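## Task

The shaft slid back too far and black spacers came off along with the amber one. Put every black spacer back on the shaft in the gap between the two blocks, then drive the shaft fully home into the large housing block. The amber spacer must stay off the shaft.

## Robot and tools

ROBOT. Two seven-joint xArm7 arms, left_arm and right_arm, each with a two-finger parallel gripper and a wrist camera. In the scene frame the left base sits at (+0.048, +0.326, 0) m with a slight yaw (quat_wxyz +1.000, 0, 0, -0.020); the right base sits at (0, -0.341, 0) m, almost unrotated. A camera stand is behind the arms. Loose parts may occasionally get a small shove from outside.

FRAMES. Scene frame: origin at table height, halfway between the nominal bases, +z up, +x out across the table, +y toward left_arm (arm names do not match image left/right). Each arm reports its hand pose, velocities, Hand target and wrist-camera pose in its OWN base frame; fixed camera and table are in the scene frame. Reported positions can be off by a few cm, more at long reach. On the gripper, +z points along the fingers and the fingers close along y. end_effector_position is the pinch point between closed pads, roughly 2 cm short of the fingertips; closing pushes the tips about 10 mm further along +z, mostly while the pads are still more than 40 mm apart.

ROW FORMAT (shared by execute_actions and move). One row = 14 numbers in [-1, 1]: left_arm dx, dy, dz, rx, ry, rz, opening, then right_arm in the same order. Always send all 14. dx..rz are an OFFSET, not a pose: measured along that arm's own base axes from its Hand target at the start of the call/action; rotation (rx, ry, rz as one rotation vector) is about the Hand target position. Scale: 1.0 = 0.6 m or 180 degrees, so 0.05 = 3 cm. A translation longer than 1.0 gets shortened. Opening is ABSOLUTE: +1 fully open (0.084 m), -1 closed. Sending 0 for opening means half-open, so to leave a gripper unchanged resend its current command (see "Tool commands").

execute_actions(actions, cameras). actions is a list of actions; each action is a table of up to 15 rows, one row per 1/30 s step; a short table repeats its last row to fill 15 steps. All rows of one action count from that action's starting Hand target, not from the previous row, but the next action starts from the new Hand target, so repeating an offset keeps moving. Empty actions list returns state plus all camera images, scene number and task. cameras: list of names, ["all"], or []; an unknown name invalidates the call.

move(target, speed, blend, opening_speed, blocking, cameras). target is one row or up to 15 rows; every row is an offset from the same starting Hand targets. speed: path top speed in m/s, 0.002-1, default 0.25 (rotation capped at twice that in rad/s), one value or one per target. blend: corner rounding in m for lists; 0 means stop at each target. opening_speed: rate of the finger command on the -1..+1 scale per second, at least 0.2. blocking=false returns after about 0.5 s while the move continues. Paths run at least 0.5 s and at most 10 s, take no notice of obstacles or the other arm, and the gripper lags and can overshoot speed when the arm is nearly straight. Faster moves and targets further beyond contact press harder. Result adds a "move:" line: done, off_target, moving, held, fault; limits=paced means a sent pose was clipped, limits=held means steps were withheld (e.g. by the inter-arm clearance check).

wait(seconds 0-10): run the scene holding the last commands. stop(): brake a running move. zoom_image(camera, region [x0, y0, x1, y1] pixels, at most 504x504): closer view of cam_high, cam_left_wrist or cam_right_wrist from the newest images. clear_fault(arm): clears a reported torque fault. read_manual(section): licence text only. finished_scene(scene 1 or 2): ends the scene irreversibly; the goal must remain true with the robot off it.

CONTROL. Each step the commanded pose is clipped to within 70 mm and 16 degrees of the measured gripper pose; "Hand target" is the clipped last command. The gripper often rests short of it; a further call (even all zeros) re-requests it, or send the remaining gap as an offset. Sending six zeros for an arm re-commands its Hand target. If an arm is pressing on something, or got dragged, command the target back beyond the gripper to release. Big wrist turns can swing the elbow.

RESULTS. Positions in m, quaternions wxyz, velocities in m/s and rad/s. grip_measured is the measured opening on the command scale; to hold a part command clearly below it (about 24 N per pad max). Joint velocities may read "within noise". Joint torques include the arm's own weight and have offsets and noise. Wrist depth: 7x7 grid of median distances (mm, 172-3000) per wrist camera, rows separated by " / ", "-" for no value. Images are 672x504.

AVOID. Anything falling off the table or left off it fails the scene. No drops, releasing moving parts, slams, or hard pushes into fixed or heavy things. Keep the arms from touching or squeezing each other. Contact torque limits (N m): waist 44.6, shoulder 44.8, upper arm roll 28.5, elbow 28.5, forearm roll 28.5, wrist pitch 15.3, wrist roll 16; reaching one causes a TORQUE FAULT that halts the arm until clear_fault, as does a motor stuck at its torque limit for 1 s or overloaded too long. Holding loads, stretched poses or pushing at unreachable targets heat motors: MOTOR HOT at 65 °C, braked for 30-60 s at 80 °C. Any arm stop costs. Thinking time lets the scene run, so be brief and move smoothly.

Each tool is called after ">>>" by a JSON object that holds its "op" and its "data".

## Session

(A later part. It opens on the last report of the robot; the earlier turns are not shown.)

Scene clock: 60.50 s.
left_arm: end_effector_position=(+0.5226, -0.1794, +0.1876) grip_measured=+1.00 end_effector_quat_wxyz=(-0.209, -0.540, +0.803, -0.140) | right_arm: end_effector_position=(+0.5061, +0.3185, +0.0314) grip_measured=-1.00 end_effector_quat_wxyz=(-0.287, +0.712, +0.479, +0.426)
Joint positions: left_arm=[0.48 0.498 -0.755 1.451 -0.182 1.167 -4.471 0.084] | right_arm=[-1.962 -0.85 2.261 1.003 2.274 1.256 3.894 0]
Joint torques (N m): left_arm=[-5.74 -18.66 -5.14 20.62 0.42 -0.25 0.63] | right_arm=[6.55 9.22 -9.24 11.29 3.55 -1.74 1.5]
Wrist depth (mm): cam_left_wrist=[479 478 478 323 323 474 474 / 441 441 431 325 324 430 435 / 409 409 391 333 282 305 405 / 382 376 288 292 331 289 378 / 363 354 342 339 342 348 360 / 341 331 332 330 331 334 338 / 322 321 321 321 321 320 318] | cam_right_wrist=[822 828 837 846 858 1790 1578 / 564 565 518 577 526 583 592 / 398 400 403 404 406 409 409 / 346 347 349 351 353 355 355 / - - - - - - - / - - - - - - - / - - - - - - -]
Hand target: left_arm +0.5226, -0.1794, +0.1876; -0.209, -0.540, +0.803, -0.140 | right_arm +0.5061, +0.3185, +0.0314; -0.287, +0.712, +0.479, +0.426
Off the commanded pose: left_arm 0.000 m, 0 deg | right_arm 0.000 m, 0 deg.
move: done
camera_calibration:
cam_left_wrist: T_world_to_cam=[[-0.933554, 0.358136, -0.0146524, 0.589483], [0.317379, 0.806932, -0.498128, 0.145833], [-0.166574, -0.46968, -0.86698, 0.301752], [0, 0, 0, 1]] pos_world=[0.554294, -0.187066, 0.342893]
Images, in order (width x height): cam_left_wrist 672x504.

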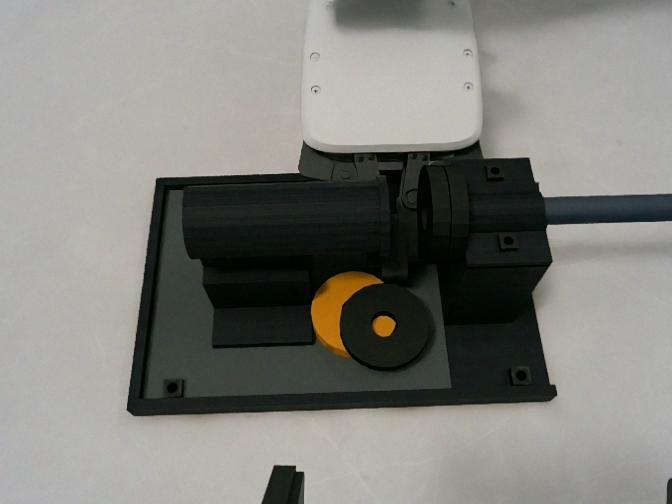

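>>> {"op": "move", "data": {"target": [[0,0,0,0,0,0,1,-0.03,-0.074,0.0,0,0,0,-1],[0,0,0,0,0,0,1,-0.025,-0.11,0.11,0,0,0,-1]], "speed": 0.1, "cameras": ["cam_left_wrist","cam_right_wrist"]}}

>>> {"op": "zoom_image", "data": {"camera": "cam_left_wrist", "region": [280, 240, 460, 400]}}

Scene clock: 63.80 s.
left_arm: end_effector_position=(+0.5226, -0.1794, +0.1876) grip_measured=+1.00 end_effector_quat_wxyz=(-0.209, -0.540, +0.803, -0.140) | right_arm: end_effector_position=(+0.4911, +0.2525, +0.0973) grip_measured=-1.00 end_effector_quat_wxyz=(-0.287, +0.712, +0.479, +0.426)
Joint positions: left_arm=[0.48 0.498 -0.755 1.451 -0.182 1.167 -4.471 0.084] | right_arm=[-1.914 -0.637 2.063 0.842 2.048 1.291 3.901 0]
Joint torques (N m): left_arm=[-5.28 -18.97 -4.79 20.7 0.6 -0.19 0.65] | right_arm=[5.84 16.23 -12.51 6.75 -1.06 -1.32 1.46]
Wrist depth (mm): cam_left_wrist=[479 477 467 307 455 474 473 / 441 440 431 422 429 437 435 / 410 409 391 391 282 304 405 / 383 376 288 292 365 289 377 / 363 354 343 339 341 348 359 / 341 330 332 329 331 334 338 / 322 321 321 320 319 320 319] | cam_right_wrist=[1741 1862 1930 2002 2158 1852 1593 / 804 811 821 824 834 758 1630 / 568 573 573 580 580 586 591 / 466 471 471 473 474 478 479 / 396 398 419 399 402 402 404 / 199 199 196 185 193 194 194 / 302 180 180 188 193 194 194]
Hand target: left_arm +0.5226, -0.1794, +0.1876; -0.209, -0.540, +0.803, -0.140 | right_arm +0.4911, +0.2525, +0.0974; -0.287, +0.712, +0.479, +0.426
Off the commanded pose: left_arm 0.000 m, 0 deg | right_arm 0.000 m, 0 deg.
move: done
camera_calibration:
cam_left_wrist: T_world_to_cam=[[-0.933554, 0.358136, -0.0146524, 0.589483], [0.317379, 0.806932, -0.498128, 0.145833], [-0.166574, -0.46968, -0.86698, 0.301752], [0, 0, 0, 1]] pos_world=[0.554294, -0.187066, 0.342893]
cam_right_wrist: T_world_to_cam=[[0.924028, -0.38181, 0.0198371, -0.332504], [-0.164572, -0.444046, -0.880761, 0.345516], [0.345092, 0.810583, -0.473146, -0.195149], [0, 0, 0, 1]] pos_world=[0.43145, 0.184656, 0.218579]
Images, in order (width x height): cam_left_wrist 672x504, cam_right_wrist 672x504.

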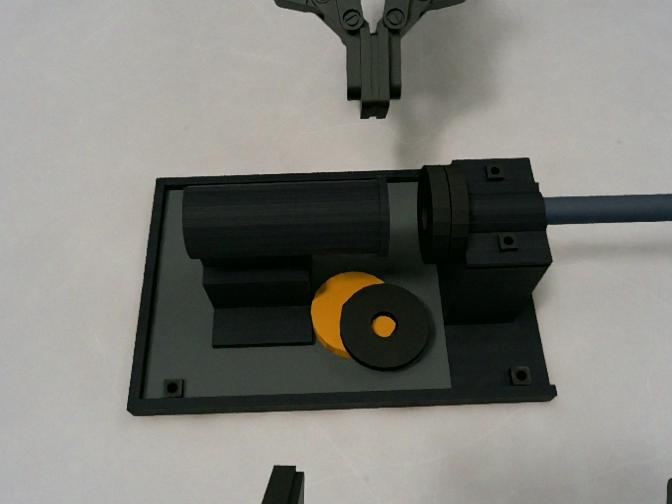

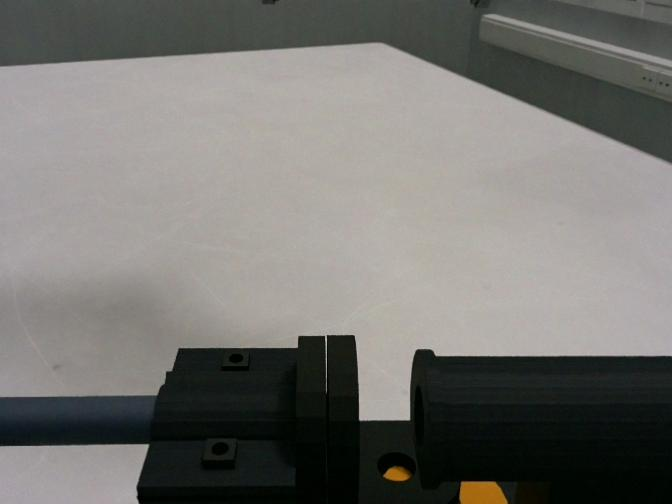

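Scaled by 2.800 from the camera's 672x504 image, which has a finer 960x720 frame.

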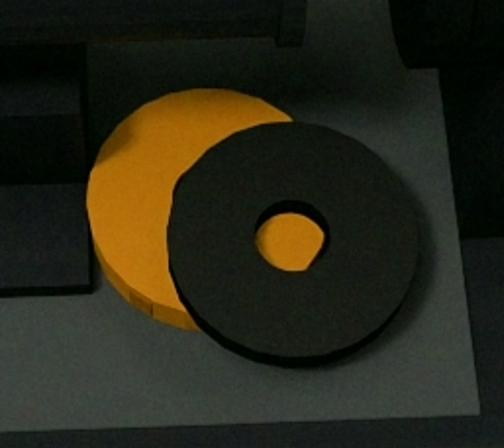

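>>> {"op": "move", "data": {"target": [-0.0677,-0.1367,-0.1675,-0.0618,-0.0013,0.264,-0.381,0,0,0,0,0,0,-1], "speed": 0.15, "cameras": ["all"]}}

Scene clock: 68.93 s.
left_arm: end_effector_position=(+0.4820, -0.2614, +0.0871) grip_measured=-0.40 end_effector_quat_wxyz=(+0.183, +0.795, -0.502, +0.288) | right_arm: end_effector_position=(+0.4911, +0.2525, +0.0974) grip_measured=-1.00 end_effector_quat_wxyz=(-0.287, +0.712, +0.479, +0.426)
Joint positions: left_arm=[0.508 0.489 -1.007 0.849 -0.932 0.087 -4.575 0.027] | right_arm=[-1.914 -0.637 2.063 0.842 2.048 1.291 3.901 0]
Joint torques (N m): left_arm=[5.53 -11.24 -15.82 14.66 -1.04 -2.99 1.11] | right_arm=[5.94 16.28 -12.3 7.08 -1.22 -1.32 1.53]
Wrist depth (mm): cam_left_wrist=[434 434 431 417 432 414 - / 377 376 376 376 364 374 - / 334 333 333 196 322 323 - / 300 300 292 200 179 290 297 / 278 271 267 242 180 - 277 / 254 248 245 238 227 239 - / 234 233 228 229 211 206 -] | cam_right_wrist=[234 219 232 267 2165 1847 1596 / - 226 225 257 751 756 1600 / 568 220 231 273 582 586 591 / 467 441 229 256 475 479 480 / 395 396 - 236 383 402 404 / 199 199 197 185 193 194 194 / 302 180 180 187 193 194 194]
Hand target: left_arm +0.4820, -0.2614, +0.0871; +0.183, +0.795, -0.502, +0.288 | right_arm +0.4911, +0.2525, +0.0974; -0.287, +0.712, +0.479, +0.426
Off the commanded pose: left_arm 0.000 m, 0 deg | right_arm 0.000 m, 0 deg.
move: done
camera_calibration:
cam_left_wrist: T_world_to_cam=[[-0.892515, -0.450927, -0.00906002, 0.347715], [-0.336691, 0.679505, -0.651853, 0.470122], [0.300094, -0.578738, -0.758292, -0.0935348], [0, 0, 0, 1]] pos_world=[0.496696, -0.216788, 0.238674]
cam_right_wrist: T_world_to_cam=[[0.924028, -0.38181, 0.0198371, -0.332504], [-0.164572, -0.444046, -0.880761, 0.345516], [0.345092, 0.810583, -0.473146, -0.195149], [0, 0, 0, 1]] pos_world=[0.43145, 0.184656, 0.218579]

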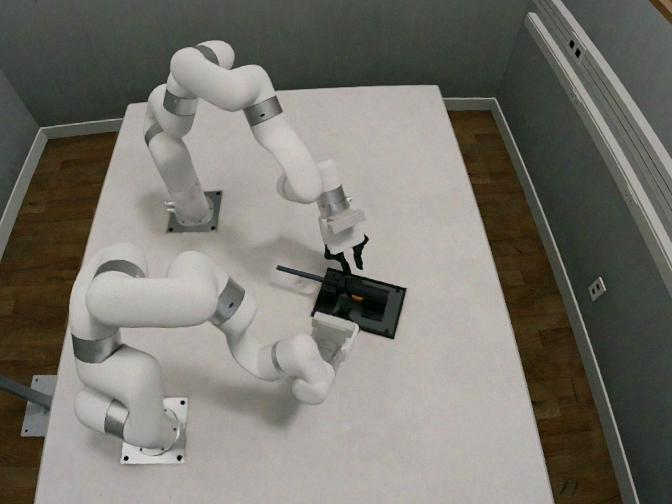

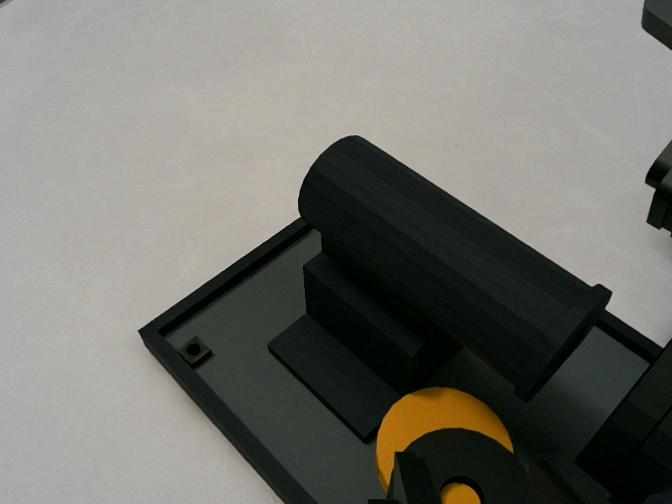

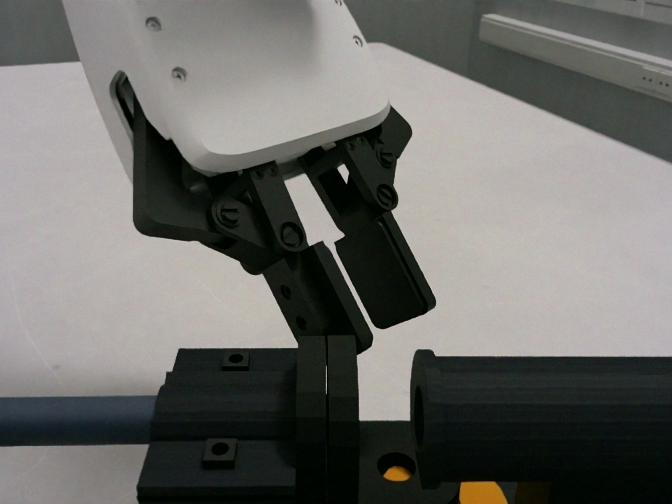

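>>> {"op": "zoom_image", "data": {"camera": "cam_left_wrist", "region": [350, 370, 640, 504]}}

Scaled by 1.738 from the camera's 672x504 image, which has a finer 960x720 frame.

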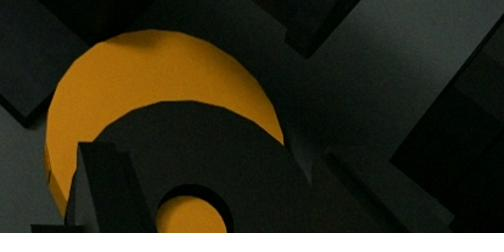

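>>> {"op": "move", "data": {"target": [0.0245,-0.0339,-0.0447,0,0,0,-0.381,0,0,0,0,0,0,-1], "speed": 0.08, "cameras": ["cam_left_wrist","cam_right_wrist"]}}

>>> {"op": "zoom_image", "data": {"camera": "cam_left_wrist", "region": [350, 370, 640, 504]}}

>>> {"op": "zoom_image", "data": {"camera": "cam_right_wrist", "region": [280, 330, 500, 504]}}

Scene clock: 70.63 s.
left_arm: end_effector_position=(+0.4967, -0.2817, +0.0602) grip_measured=-0.40 end_effector_quat_wxyz=(+0.183, +0.795, -0.502, +0.288) | right_arm: end_effector_position=(+0.4911, +0.2525, +0.0974) grip_measured=-1.00 end_effector_quat_wxyz=(-0.287, +0.712, +0.479, +0.426)
Joint positions: left_arm=[0.382 0.616 -0.921 0.931 -0.882 0.012 -4.587 0.027] | right_arm=[-1.914 -0.637 2.063 0.842 2.048 1.291 3.901 0]
Joint torques (N m): left_arm=[-7.01 -14.89 -7.45 20.42 2.75 -2.22 -0.71] | right_arm=[5.49 15.92 -12.5 7.14 -1.12 -1.34 1.58]
Wrist depth (mm): cam_left_wrist=[385 384 384 382 369 382 367 / 334 334 333 333 332 322 332 / 296 295 295 - - 293 285 / 265 265 265 - - - 264 / 240 240 235 205 - - - / 225 215 211 206 194 - - / 207 206 198 198 187 - -] | cam_right_wrist=[- 223 230 264 2132 1847 1593 / - 228 223 246 751 760 1638 / 568 237 219 238 292 586 591 / 467 - 219 233 448 477 480 / 396 378 222 230 269 403 405 / 199 199 197 191 193 193 194 / 302 180 180 187 193 193 194]
Hand target: left_arm +0.4967, -0.2818, +0.0602; +0.183, +0.795, -0.502, +0.288 | right_arm +0.4911, +0.2525, +0.0974; -0.287, +0.712, +0.479, +0.426
Off the commanded pose: left_arm 0.000 m, 0 deg | right_arm 0.000 m, 0 deg.
move: done
camera_calibration:
cam_left_wrist: T_world_to_cam=[[-0.892463, -0.451027, -0.00919847, 0.351416], [-0.336666, 0.679468, -0.651905, 0.471385], [0.300277, -0.578704, -0.758245, -0.130112], [0, 0, 0, 1]] pos_world=[0.511395, -0.237088, 0.211874]
cam_right_wrist: T_world_to_cam=[[0.924028, -0.38181, 0.0198371, -0.332504], [-0.164572, -0.444046, -0.880761, 0.345516], [0.345092, 0.810583, -0.473146, -0.195149], [0, 0, 0, 1]] pos_world=[0.43145, 0.184656, 0.218579]
Images, in order (width x height): cam_left_wrist 672x504, cam_right_wrist 672x504.

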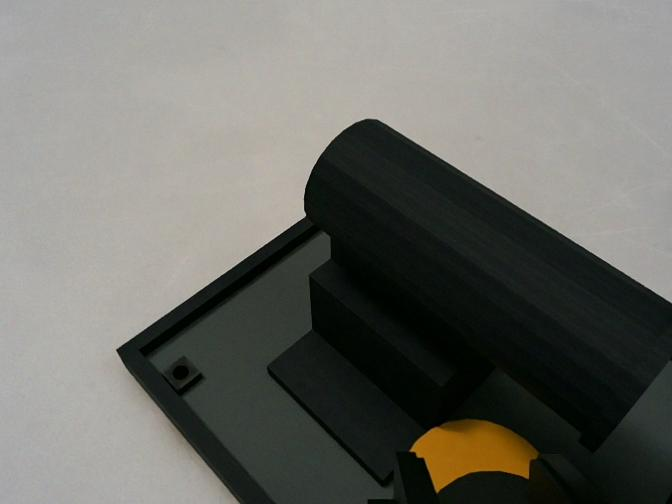

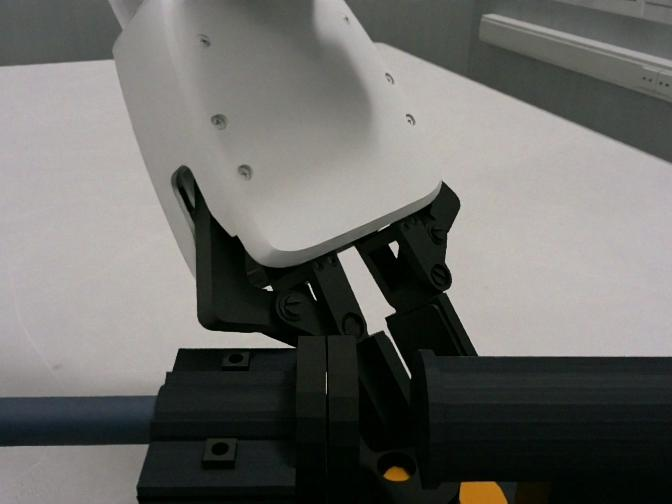

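Scaled by 1.738 from the camera's 672x504 image, which has a finer 960x720 frame.

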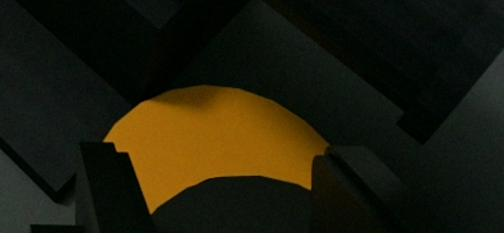

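Scaled by 2.291 from the camera's 672x504 image, which has a finer 960x720 frame.

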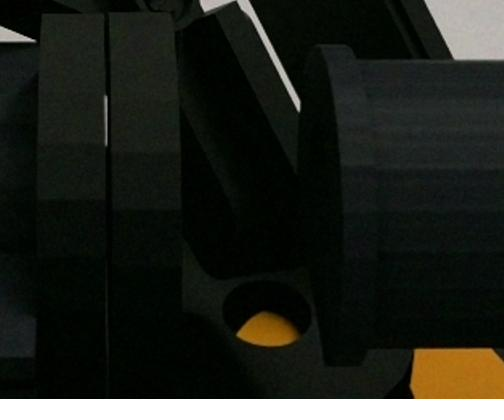

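>>> {"op": "move", "data": {"target": [0.012,-0.0038,-0.0153,0,0,0,-0.381,0,0,0,0,0,0,-1], "speed": 0.04, "cameras": ["cam_left_wrist","cam_right_wrist"]}}

>>> {"op": "zoom_image", "data": {"camera": "cam_left_wrist", "region": [380, 404, 640, 504]}}

>>> {"op": "zoom_image", "data": {"camera": "cam_right_wrist", "region": [330, 410, 450, 504]}}

Scene clock: 72.27 s.
left_arm: end_effector_position=(+0.5044, -0.2837, +0.0514) grip_measured=-0.40 end_effector_quat_wxyz=(+0.182, +0.795, -0.502, +0.289) | right_arm: end_effector_position=(+0.4911, +0.2525, +0.0974) grip_measured=-1.00 end_effector_quat_wxyz=(-0.287, +0.712, +0.479, +0.426)
Joint positions: left_arm=[0.353 0.654 -0.892 0.962 -0.866 0.002 -4.585 0.027] | right_arm=[-1.914 -0.637 2.063 0.842 2.048 1.291 3.901 0]
Joint torques (N m): left_arm=[-27.01 6.67 -12.26 -6.19 2.56 2.88 0.97] | right_arm=[5.85 15.98 -12.27 7.34 -1.03 -1.26 1.5]
Wrist depth (mm): cam_left_wrist=[372 371 370 369 355 365 365 / 324 323 322 322 320 319 309 / 287 286 277 - - 283 283 / 256 255 255 - - - 260 / 232 232 222 198 178 - - / 217 212 203 201 190 - - / 199 199 191 192 183 179 189] | cam_right_wrist=[- 240 233 264 2132 1882 1574 / - 241 228 247 748 757 1619 / 570 240 223 239 274 587 589 / 468 - 225 230 280 478 479 / 396 395 223 237 274 404 405 / 199 199 196 185 193 194 194 / 302 180 180 187 193 194 194]
Hand target: left_arm +0.5039, -0.2841, +0.0511; +0.183, +0.795, -0.502, +0.288 | right_arm +0.4911, +0.2525, +0.0974; -0.287, +0.712, +0.479, +0.426
Off the commanded pose: left_arm 0.001 m, 0 deg | right_arm 0.000 m, 0 deg.
move: done
camera_calibration:
cam_left_wrist: T_world_to_cam=[[-0.892047, -0.451824, -0.01037, 0.356948], [-0.336533, 0.67939, -0.652054, 0.469473], [0.301659, -0.578173, -0.758101, -0.140814], [0, 0, 0, 1]] pos_world=[0.518885, -0.239092, 0.203072]
cam_right_wrist: T_world_to_cam=[[0.924028, -0.38181, 0.0198371, -0.332504], [-0.164572, -0.444046, -0.880761, 0.345516], [0.345092, 0.810583, -0.473146, -0.195149], [0, 0, 0, 1]] pos_world=[0.43145, 0.184656, 0.218579]
Images, in order (width x height): cam_left_wrist 672x504, cam_right_wrist 672x504.

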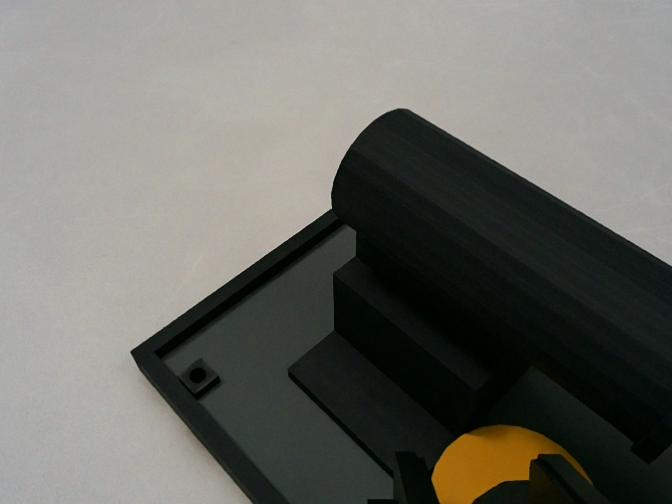

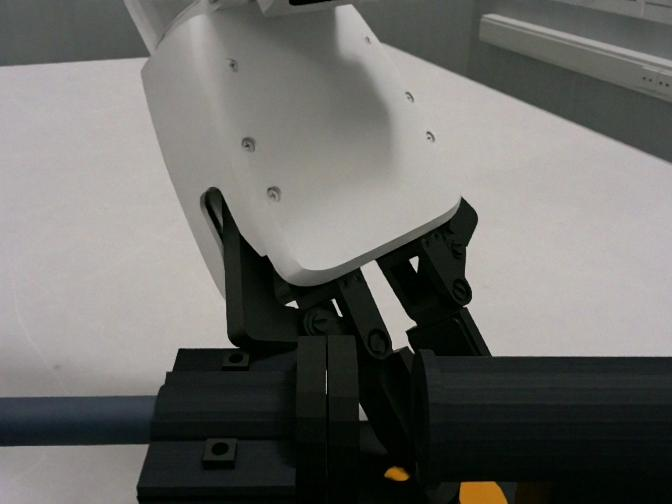

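Scaled by 1.938 from the camera's 672x504 image, which has a finer 960x720 frame.

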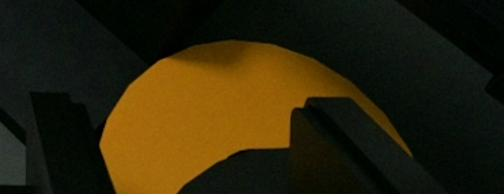

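Scaled by 4.200 from the camera's 672x504 image, which has a finer 960x720 frame.

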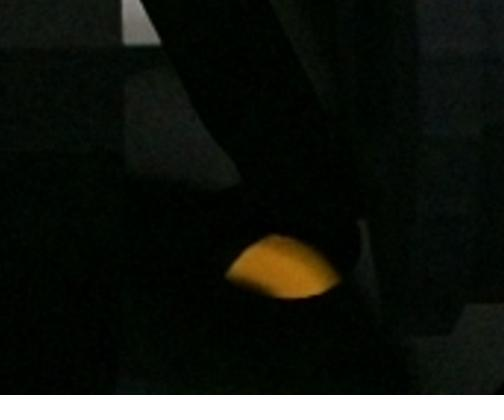

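>>> {"op": "move", "data": {"target": [[-0.0125,0.025,0.04,0,0,0,-0.381,0,0,0,0,0,0,-1],[0.006,0.0028,0.0088,0,0,-0.0944,-0.381,0,0,0,0,0,0,-1]], "speed": 0.05, "cameras": ["cam_left_wrist","cam_right_wrist"]}}

>>> {"op": "zoom_image", "data": {"camera": "cam_left_wrist", "region": [380, 344, 640, 504]}}

>>> {"op": "zoom_image", "data": {"camera": "cam_right_wrist", "region": [300, 350, 480, 504]}}

Scene clock: 77.07 s.
left_arm: end_effector_position=(+0.5075, -0.2824, +0.0563) grip_measured=-0.40 end_effector_quat_wxyz=(+0.223, +0.712, -0.614, +0.258) | right_arm: end_effector_position=(+0.4911, +0.2525, +0.0974) grip_measured=-1.00 end_effector_quat_wxyz=(-0.287, +0.712, +0.479, +0.426)
Joint positions: left_arm=[0.339 0.638 -0.774 1.066 -0.642 0.34 -4.536 0.027] | right_arm=[-1.914 -0.637 2.063 0.842 2.048 1.291 3.901 0]
Joint torques (N m): left_arm=[-6.59 -17.35 -7.18 21.86 2.49 0.73 0.76] | right_arm=[5.48 15.65 -12.23 7.67 -1.24 -1.47 1.5]
Wrist depth (mm): cam_left_wrist=[376 374 374 373 361 373 - / 327 327 327 325 325 314 - / 290 289 - - 289 287 279 / 260 259 - - - - 265 / 235 235 226 180 - - - / 220 207 204 196 184 201 - / 198 190 194 192 183 186 189] | cam_right_wrist=[1763 - 248 254 2132 1872 1571 / 805 - 243 248 265 758 1649 / 568 570 236 242 256 583 590 / 467 468 241 245 266 451 479 / 395 397 398 243 265 402 405 / 199 199 197 185 193 193 194 / 302 180 180 187 193 194 194]
Hand target: left_arm +0.5075, -0.2824, +0.0563; +0.223, +0.712, -0.614, +0.258 | right_arm +0.4911, +0.2525, +0.0974; -0.287, +0.712, +0.479, +0.426
Off the commanded pose: left_arm 0.000 m, 0 deg | right_arm 0.000 m, 0 deg.
move: done
camera_calibration:
cam_left_wrist: T_world_to_cam=[[-0.985315, -0.170509, -0.00905556, 0.486996], [-0.123485, 0.748199, -0.651882, 0.384133], [0.117927, -0.64119, -0.758267, -0.0617799], [0, 0, 0, 1]] pos_world=[0.534564, -0.243983, 0.207974]
cam_right_wrist: T_world_to_cam=[[0.924028, -0.38181, 0.0198371, -0.332504], [-0.164572, -0.444046, -0.880761, 0.345516], [0.345092, 0.810583, -0.473146, -0.195149], [0, 0, 0, 1]] pos_world=[0.43145, 0.184656, 0.218579]
Images, in order (width x height): cam_left_wrist 672x504, cam_right_wrist 672x504.

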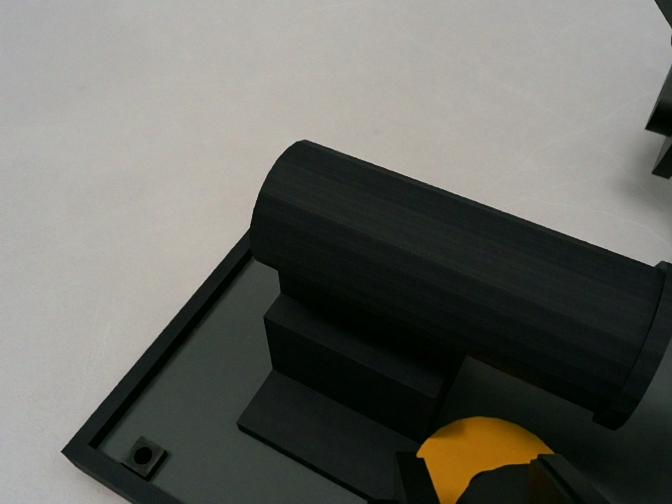

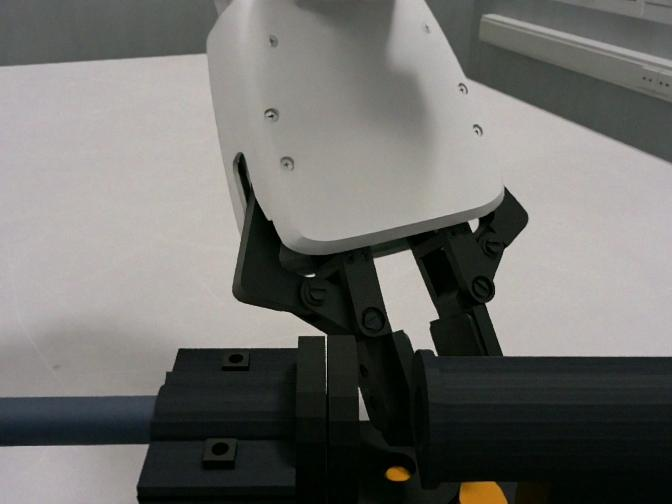

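Scaled by 1.938 from the camera's 672x504 image, which has a finer 960x720 frame.

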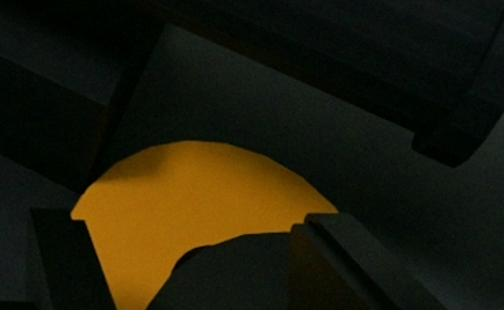

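Scaled by 2.800 from the camera's 672x504 image, which has a finer 960x720 frame.

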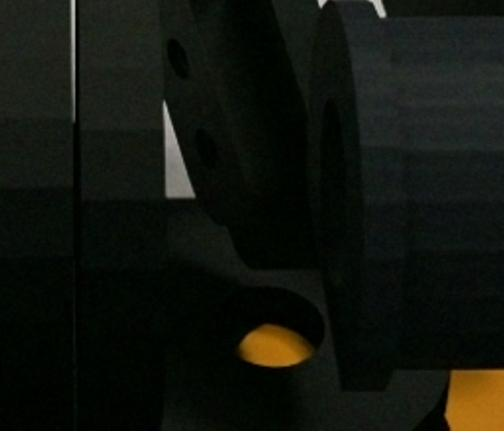

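>>> {"op": "move", "data": {"target": [0.0,-0.0085,-0.0127,0,0,0,-0.381,0,0,0,0,0,0,-1], "speed": 0.03, "cameras": ["cam_left_wrist","cam_right_wrist"]}}

>>> {"op": "zoom_image", "data": {"camera": "cam_left_wrist", "region": [380, 404, 640, 504]}}

>>> {"op": "zoom_image", "data": {"camera": "cam_right_wrist", "region": [340, 410, 450, 504]}}

Scene clock: 78.90 s.
left_arm: end_effector_position=(+0.5075, -0.2875, +0.0487) grip_measured=-0.40 end_effector_quat_wxyz=(+0.223, +0.712, -0.614, +0.258) | right_arm: end_effector_position=(+0.4911, +0.2525, +0.0974) grip_measured=-1.00 end_effector_quat_wxyz=(-0.287, +0.712, +0.479, +0.426)
Joint positions: left_arm=[0.322 0.663 -0.768 1.075 -0.64 0.32 -4.534 0.027] | right_arm=[-1.914 -0.637 2.063 0.842 2.048 1.291 3.901 0]
Joint torques (N m): left_arm=[-6.54 -17.49 -7.71 21.44 2.82 -2.84 0.94] | right_arm=[5.45 15.96 -12.22 7.95 -1.03 -1.33 1.5]
Wrist depth (mm): cam_left_wrist=[362 361 361 359 358 347 - / 315 314 314 313 312 303 - / 279 279 - - 285 277 269 / 250 250 - - - - 255 / 232 221 212 - - - - / 212 199 198 188 182 193 - / 187 183 184 184 179 178 -] | cam_right_wrist=[1715 - 248 255 2125 1872 1607 / 802 - 245 248 268 762 1611 / 571 571 236 241 256 582 590 / 465 469 243 239 262 451 480 / 395 395 239 244 285 403 404 / 199 199 197 186 193 193 194 / 303 180 180 187 193 194 194]
Hand target: left_arm +0.5075, -0.2875, +0.0487; +0.223, +0.712, -0.614, +0.258 | right_arm +0.4911, +0.2525, +0.0974; -0.287, +0.712, +0.479, +0.426
Off the commanded pose: left_arm 0.000 m, 0 deg | right_arm 0.000 m, 0 deg.
move: done
camera_calibration:
cam_left_wrist: T_world_to_cam=[[-0.985315, -0.170509, -0.00905556, 0.486057], [-0.123485, 0.748199, -0.651882, 0.382995], [0.117927, -0.64119, -0.758267, -0.0708128], [0, 0, 0, 1]] pos_world=[0.534564, -0.249083, 0.200374]
cam_right_wrist: T_world_to_cam=[[0.924028, -0.38181, 0.0198371, -0.332504], [-0.164572, -0.444046, -0.880761, 0.345516], [0.345092, 0.810583, -0.473146, -0.195149], [0, 0, 0, 1]] pos_world=[0.43145, 0.184656, 0.218579]
Images, in order (width x height): cam_left_wrist 672x504, cam_right_wrist 672x504.

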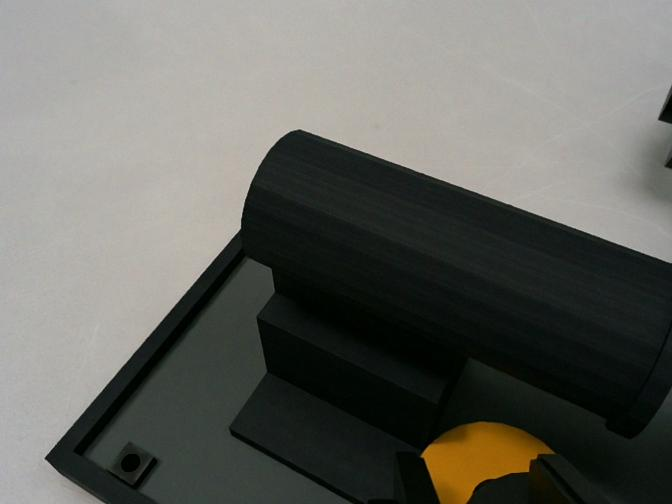

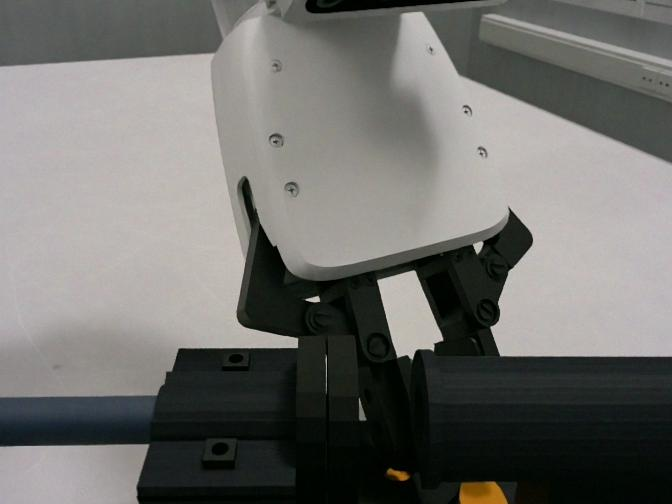

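Scaled by 1.938 from the camera's 672x504 image, which has a finer 960x720 frame.

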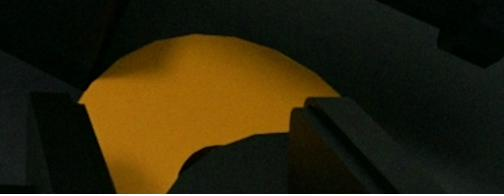

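Scaled by 4.582 from the camera's 672x504 image, which has a finer 960x720 frame.

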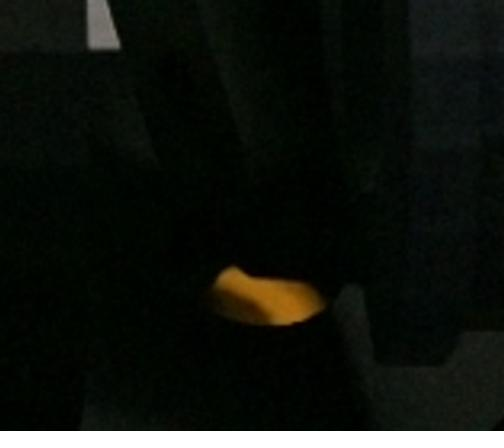

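>>> {"op": "move", "data": {"target": [-0.0012,0.004,-0.0055,0,0,0,-0.381,0,0,0,0,0,0,-1], "speed": 0.02, "cameras": ["cam_right_wrist"]}}

>>> {"op": "zoom_image", "data": {"camera": "cam_right_wrist", "region": [340, 410, 450, 504]}}

>>> {"op": "move", "data": {"target": [0,-0.001,-0.005,0,0,0,-0.381,0,0,0,0,0,0,-1], "speed": 0.01, "cameras": ["cam_right_wrist"]}}

>>> {"op": "zoom_image", "data": {"camera": "cam_right_wrist", "region": [340, 410, 450, 504]}}

Scene clock: 80.10 s.
left_arm: end_effector_position=(+0.5068, -0.2851, +0.0454) grip_measured=-0.40 end_effector_quat_wxyz=(+0.223, +0.712, -0.614, +0.258) | right_arm: end_effector_position=(+0.4911, +0.2525, +0.0974) grip_measured=-1.00 end_effector_quat_wxyz=(-0.287, +0.712, +0.479, +0.426)
Joint positions: left_arm=[0.328 0.669 -0.77 1.071 -0.641 0.315 -4.524 0.027] | right_arm=[-1.914 -0.637 2.063 0.842 2.048 1.291 3.901 0]
Joint torques (N m): left_arm=[5.9 -17.87 -17.46 14.2 -1.09 -2.82 1.17] | right_arm=[5.68 16.03 -12.2 8 -1.03 -1.28 1.51]
Wrist depth (mm): cam_left_wrist=[357 354 355 354 353 353 - / 309 309 308 308 308 297 - / 274 - - - 280 272 264 / 246 245 - - - - - / 228 217 208 - - - - / 208 195 195 184 184 190 - / 187 183 183 180 175 175 -] | cam_right_wrist=[1745 - 253 260 2106 1842 1582 / 803 - 247 253 275 760 1607 / 571 569 240 246 261 581 591 / 466 469 246 244 266 450 480 / 395 397 241 247 270 403 405 / 199 199 197 185 193 193 194 / 303 180 180 188 193 194 194]
Hand target: left_arm +0.5068, -0.2851, +0.0454; +0.223, +0.712, -0.614, +0.258 | right_arm +0.4911, +0.2525, +0.0974; -0.287, +0.712, +0.479, +0.426
Off the commanded pose: left_arm 0.000 m, 0 deg | right_arm 0.000 m, 0 deg.
move: done
camera_calibration:
cam_right_wrist: T_world_to_cam=[[0.924028, -0.38181, 0.0198371, -0.332504], [-0.164572, -0.444046, -0.880761, 0.345516], [0.345092, 0.810583, -0.473146, -0.195149], [0, 0, 0, 1]] pos_world=[0.43145, 0.184656, 0.218579]
Images, in order (width x height): cam_right_wrist 672x504.

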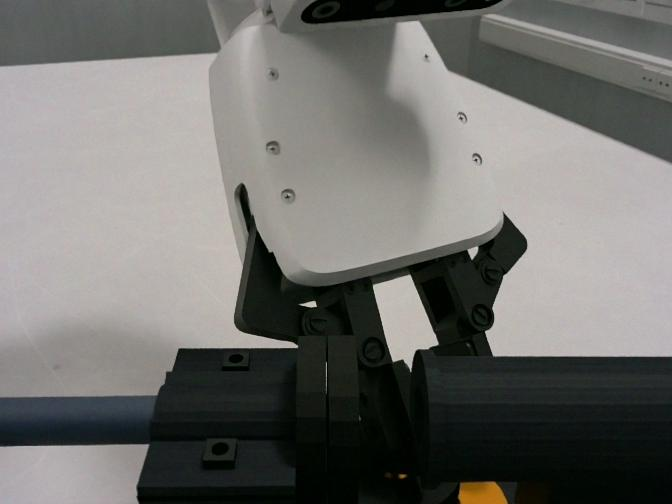

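Scaled by 4.582 from the camera's 672x504 image, which has a finer 960x720 frame.

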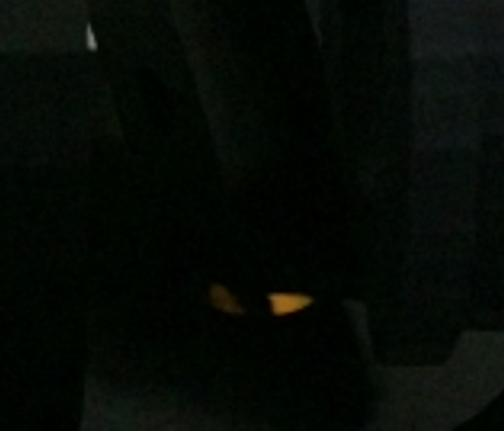

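Scene clock: 80.80 s.
left_arm: end_effector_position=(+0.5068, -0.2857, +0.0426) grip_measured=-0.40 end_effector_quat_wxyz=(+0.223, +0.712, -0.614, +0.258) | right_arm: end_effector_position=(+0.4911, +0.2525, +0.0974) grip_measured=-1.00 end_effector_quat_wxyz=(-0.287, +0.712, +0.479, +0.426)
Joint positions: left_arm=[0.325 0.678 -0.769 1.073 -0.641 0.308 -4.521 0.027] | right_arm=[-1.914 -0.637 2.063 0.842 2.048 1.291 3.901 0]
Joint torques (N m): left_arm=[-5.92 -10.55 1.14 12.44 2.79 -3.26 1.07] | right_arm=[5.82 15.91 -12.33 7.93 -1.11 -1.31 1.48]
Wrist depth (mm): cam_left_wrist=[352 352 352 350 349 337 - / 306 306 306 305 304 295 - / 271 - - - - 269 261 / 243 243 - - - - - / 226 215 206 - - - - / 206 193 192 182 182 188 - / 185 180 181 178 178 173 -] | cam_right_wrist=[1763 - 254 260 2145 1857 1582 / 807 - 248 254 276 757 1634 / 569 574 241 246 262 585 589 / 466 470 247 244 264 449 480 / 395 397 243 248 276 401 405 / 198 199 196 186 193 194 194 / 303 180 180 187 193 194 194]
Hand target: left_arm +0.5068, -0.2857, +0.0424; +0.223, +0.712, -0.614, +0.258 | right_arm +0.4911, +0.2525, +0.0974; -0.287, +0.712, +0.479, +0.426
Off the commanded pose: left_arm 0.000 m, 0 deg | right_arm 0.000 m, 0 deg.
move: done
camera_calibration:
cam_right_wrist: T_world_to_cam=[[0.924028, -0.38181, 0.0198371, -0.332504], [-0.164572, -0.444046, -0.880761, 0.345516], [0.345092, 0.810583, -0.473146, -0.195149], [0, 0, 0, 1]] pos_world=[0.43145, 0.184656, 0.218579]
Images, in order (width x height): cam_right_wrist 672x504.

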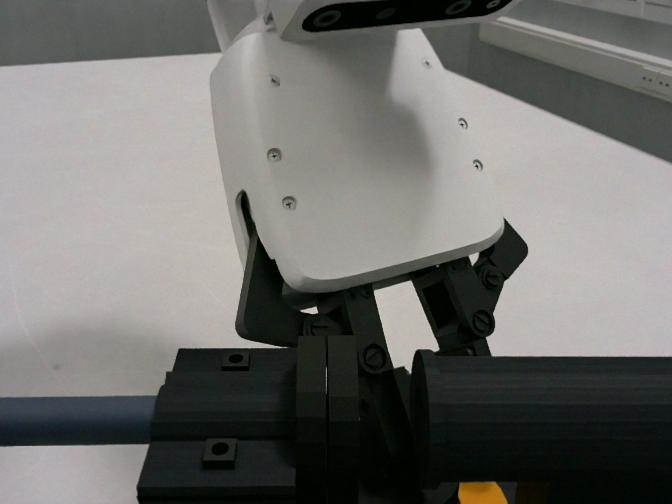

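Scaled by 4.582 from the camera's 672x504 image, which has a finer 960x720 frame.

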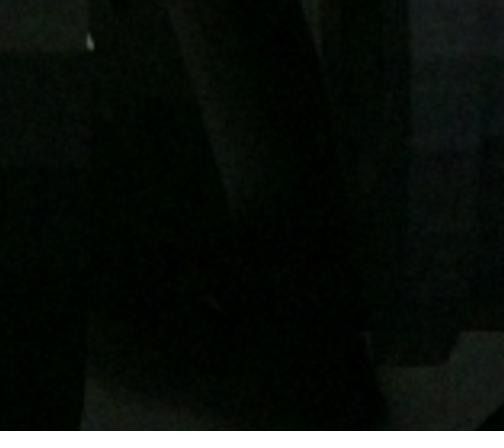

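>>> {"op": "move", "data": {"target": [0,0,0,0,0,0,-0.85,0,0,0,0,0,0,-1], "opening_speed": 0.3, "cameras": ["cam_left_wrist","cam_right_wrist"]}}

Scene clock: 82.73 s.
left_arm: end_effector_position=(+0.5067, -0.2857, +0.0424) grip_measured=-0.59 end_effector_quat_wxyz=(+0.223, +0.712, -0.614, +0.258) | right_arm: end_effector_position=(+0.4911, +0.2525, +0.0974) grip_measured=-1.00 end_effector_quat_wxyz=(-0.287, +0.712, +0.479, +0.426)
Joint positions: left_arm=[0.325 0.678 -0.769 1.073 -0.641 0.308 -4.521 0.018] | right_arm=[-1.914 -0.637 2.063 0.842 2.048 1.291 3.901 0]
Joint torques (N m): left_arm=[10.52 -9.8 10.63 13.14 0.07 -3.89 1.23] | right_arm=[5.92 15.91 -12.35 8.19 -0.97 -1.33 1.43]
Wrist depth (mm): cam_left_wrist=[352 351 350 350 350 348 - / 306 306 305 305 304 295 - / 271 - - - - 270 261 / 243 243 - - - - - / 226 214 206 - - - - / 201 193 193 182 182 188 - / 182 178 180 177 178 173 177] | cam_right_wrist=[1745 - 253 260 2125 1847 1593 / 806 - 247 253 275 762 1607 / 572 570 241 246 261 582 589 / 467 469 246 243 262 450 480 / 396 397 - 249 282 402 404 / 199 199 196 185 193 194 194 / 303 180 180 187 193 194 194]
Hand target: left_arm +0.5068, -0.2857, +0.0424; +0.223, +0.712, -0.614, +0.258 | right_arm +0.4911, +0.2525, +0.0974; -0.287, +0.712, +0.479, +0.426
Off the commanded pose: left_arm 0.000 m, 0 deg | right_arm 0.000 m, 0 deg.
move: done
camera_calibration:
cam_left_wrist: T_world_to_cam=[[-0.985338, -0.170372, -0.00904135, 0.485662], [-0.123392, 0.748223, -0.651872, 0.377409], [0.117826, -0.641199, -0.758275, -0.0742994], [0, 0, 0, 1]] pos_world=[0.533865, -0.247283, 0.194074]
cam_right_wrist: T_world_to_cam=[[0.924028, -0.38181, 0.0198371, -0.332504], [-0.164572, -0.444046, -0.880761, 0.345516], [0.345092, 0.810583, -0.473146, -0.195149], [0, 0, 0, 1]] pos_world=[0.43145, 0.184656, 0.218579]
Images, in order (width x height): cam_left_wrist 672x504, cam_right_wrist 672x504.

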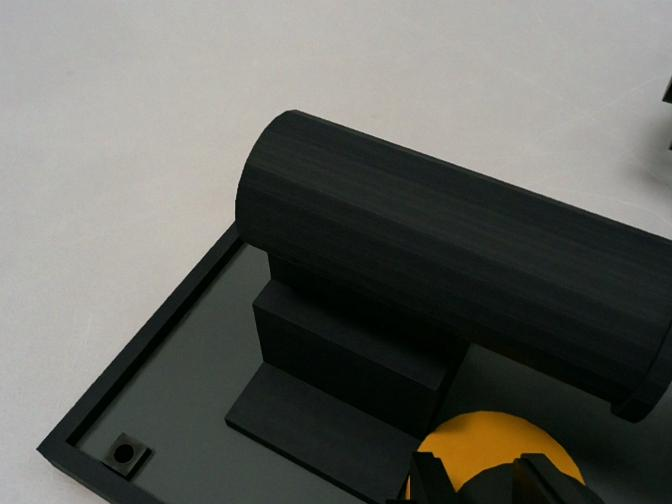

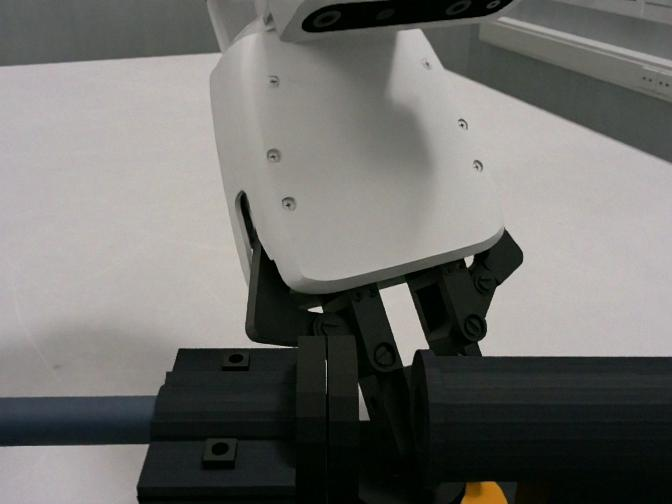

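>>> {"op": "move", "data": {"target": [[-0.002,0.022,0.010,0,0,0,-0.95,0,0,0,0,0,0,-1],[-0.012,0.14,0.12,0,0,0,-0.95,0,0,0,0,0,0,-1]], "speed": 0.05, "blend": 0.005, "cameras": ["all"]}}

>>> {"op": "zoom_image", "data": {"camera": "cam_right_wrist", "region": [240, 260, 520, 504]}}

Scene clock: 85.53 s.
left_arm: end_effector_position=(+0.4995, -0.2017, +0.1144) grip_measured=-0.63 end_effector_quat_wxyz=(+0.223, +0.712, -0.614, +0.258) | right_arm: end_effector_position=(+0.4911, +0.2525, +0.0974) grip_measured=-1.00 end_effector_quat_wxyz=(-0.287, +0.712, +0.479, +0.426)
Joint positions: left_arm=[0.594 0.404 -0.84 0.978 -0.7 0.578 -4.457 0.016] | right_arm=[-1.914 -0.637 2.063 0.842 2.048 1.291 3.901 0]
Joint torques (N m): left_arm=[5.44 -21.09 -13.44 17.54 -1.44 0.7 1.11] | right_arm=[5.59 15.91 -12.04 8.23 -0.92 -1.31 1.47]
Wrist depth (mm): cam_left_wrist=[482 480 466 480 461 447 258 / 420 419 419 418 419 392 391 / 371 372 362 242 231 359 369 / 334 334 325 278 244 221 204 / 310 302 300 286 282 292 206 / 283 282 276 271 262 267 225 / 260 260 260 260 257 256 248] | cam_right_wrist=[1706 280 279 298 2158 1842 1589 / 732 675 289 300 832 763 1642 / 571 577 576 297 582 587 587 / 467 469 444 446 474 478 479 / 396 397 420 400 401 402 405 / 198 199 196 186 193 194 194 / 302 180 180 187 193 193 194]
Hand target: left_arm +0.4996, -0.2017, +0.1144; +0.223, +0.712, -0.614, +0.258 | right_arm +0.4911, +0.2525, +0.0974; -0.287, +0.712, +0.479, +0.426
Off the commanded pose: left_arm 0.000 m, 0 deg | right_arm 0.000 m, 0 deg.
move: done
camera_calibration:
cam_left_wrist: T_world_to_cam=[[-0.985338, -0.170372, -0.00904135, 0.493529], [-0.123392, 0.748223, -0.651872, 0.360604], [0.117826, -0.641199, -0.758275, 0.0350054], [0, 0, 0, 1]] pos_world=[0.526665, -0.163283, 0.266074]
cam_right_wrist: T_world_to_cam=[[0.924028, -0.38181, 0.0198371, -0.332504], [-0.164572, -0.444046, -0.880761, 0.345516], [0.345092, 0.810583, -0.473146, -0.195149], [0, 0, 0, 1]] pos_world=[0.43145, 0.184656, 0.218579]

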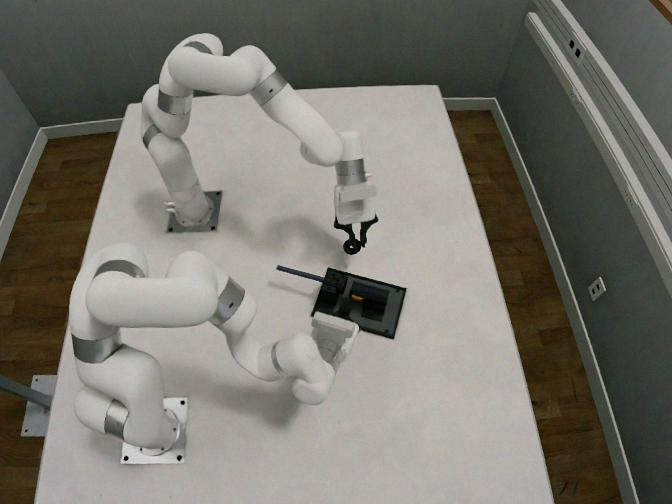

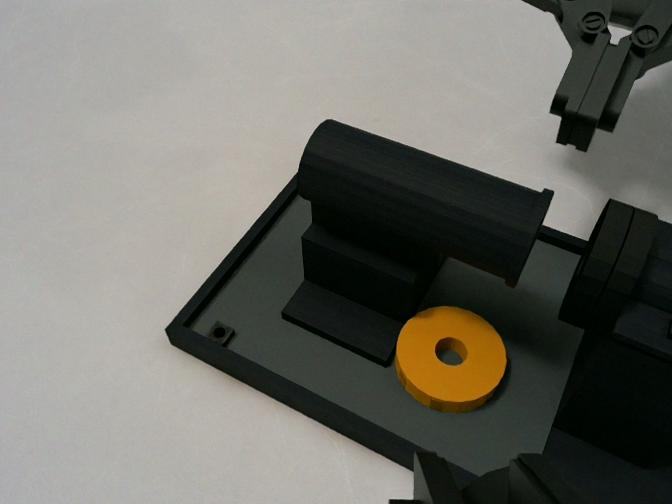

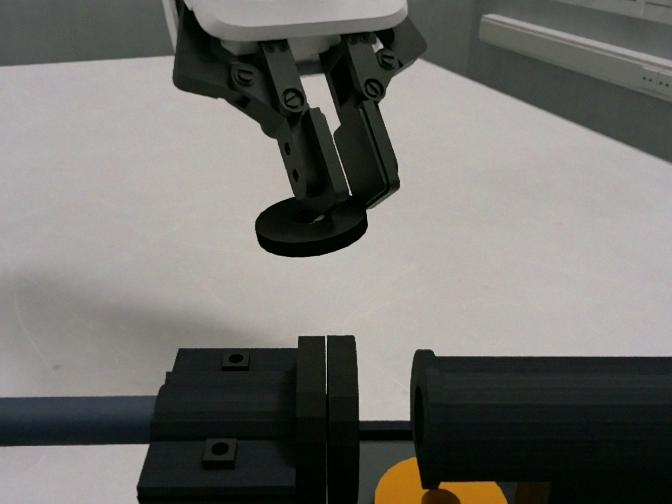

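Scaled by 1.800 from the camera's 672x504 image, which has a finer 960x720 frame.

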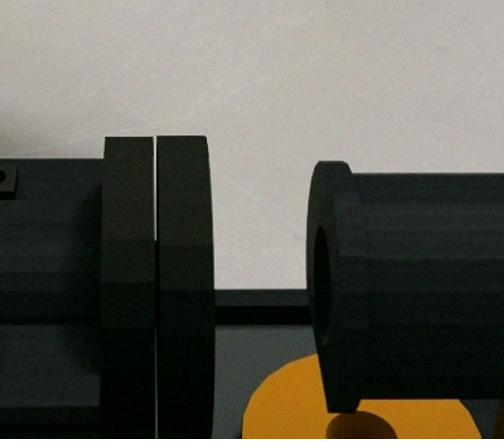

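>>> {"op": "move", "data": {"target": [[-0.0075,0.0525,-0.06,0,0,0,-0.95,0,0,0,0,0,0,-1],[-0.0075,0.0525,-0.133,0,0,0,-0.95,0,0,0,0,0,0,-1]], "speed": [0.12,0.03], "cameras": ["cam_right_wrist"]}}

>>> {"op": "zoom_image", "data": {"camera": "cam_right_wrist", "region": [200, 200, 480, 420]}}

Scene clock: 88.80 s.
left_arm: end_effector_position=(+0.4951, -0.1702, +0.0346) grip_measured=-0.63 end_effector_quat_wxyz=(+0.223, +0.712, -0.614, +0.258) | right_arm: end_effector_position=(+0.4911, +0.2525, +0.0974) grip_measured=-1.00 end_effector_quat_wxyz=(-0.287, +0.712, +0.479, +0.426)
Joint positions: left_arm=[0.596 0.597 -0.777 0.956 -0.688 0.442 -4.298 0.016] | right_arm=[-1.914 -0.637 2.063 0.842 2.048 1.291 3.901 0]
Joint torques (N m): left_arm=[-6.76 -15.67 -6.17 20.51 2.29 -2.48 1.05] | right_arm=[5.49 16.06 -12.23 8.51 -0.93 -1.19 1.38]
Wrist depth (mm): cam_left_wrist=[335 334 334 230 220 186 - / 291 290 269 251 243 268 179 / 258 247 244 239 232 236 195 / 232 231 231 224 220 220 216 / 215 215 210 214 209 204 206 / 196 196 196 196 191 195 190 / 181 180 180 180 184 183 179] | cam_right_wrist=[1719 351 356 1979 2112 1867 1607 / 736 338 347 679 828 759 1649 / 568 534 343 385 585 587 590 / 467 467 344 378 473 476 479 / 395 397 397 363 401 402 405 / 199 199 196 185 193 194 194 / 302 180 180 187 193 194 194]
Hand target: left_arm +0.4951, -0.1702, +0.0346; +0.223, +0.712, -0.614, +0.258 | right_arm +0.4911, +0.2525, +0.0974; -0.287, +0.712, +0.479, +0.426
Off the commanded pose: left_arm 0.000 m, 0 deg | right_arm 0.000 m, 0 deg.
move: done
camera_calibration:
cam_right_wrist: T_world_to_cam=[[0.924028, -0.38181, 0.0198371, -0.332504], [-0.164572, -0.444046, -0.880761, 0.345516], [0.345092, 0.810583, -0.473146, -0.195149], [0, 0, 0, 1]] pos_world=[0.43145, 0.184656, 0.218579]
Images, in order (width x height): cam_right_wrist 672x504.

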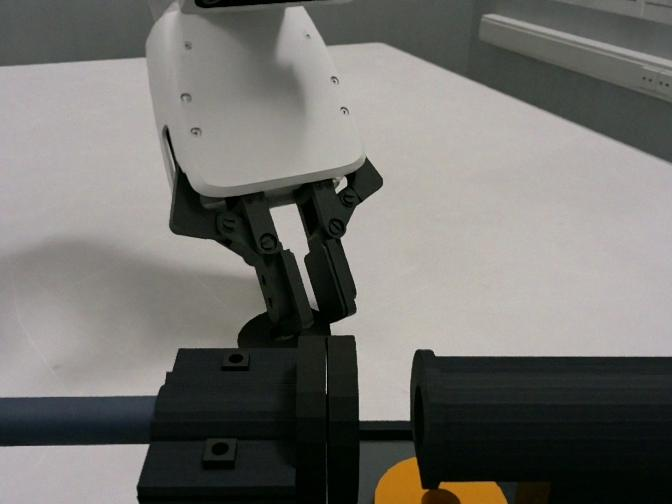

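Scaled by 1.800 from the camera's 672x504 image, which has a finer 960x720 frame.

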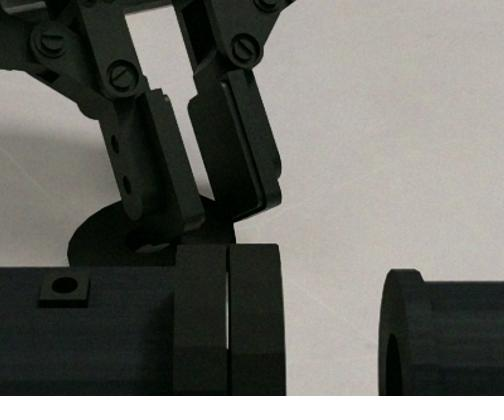

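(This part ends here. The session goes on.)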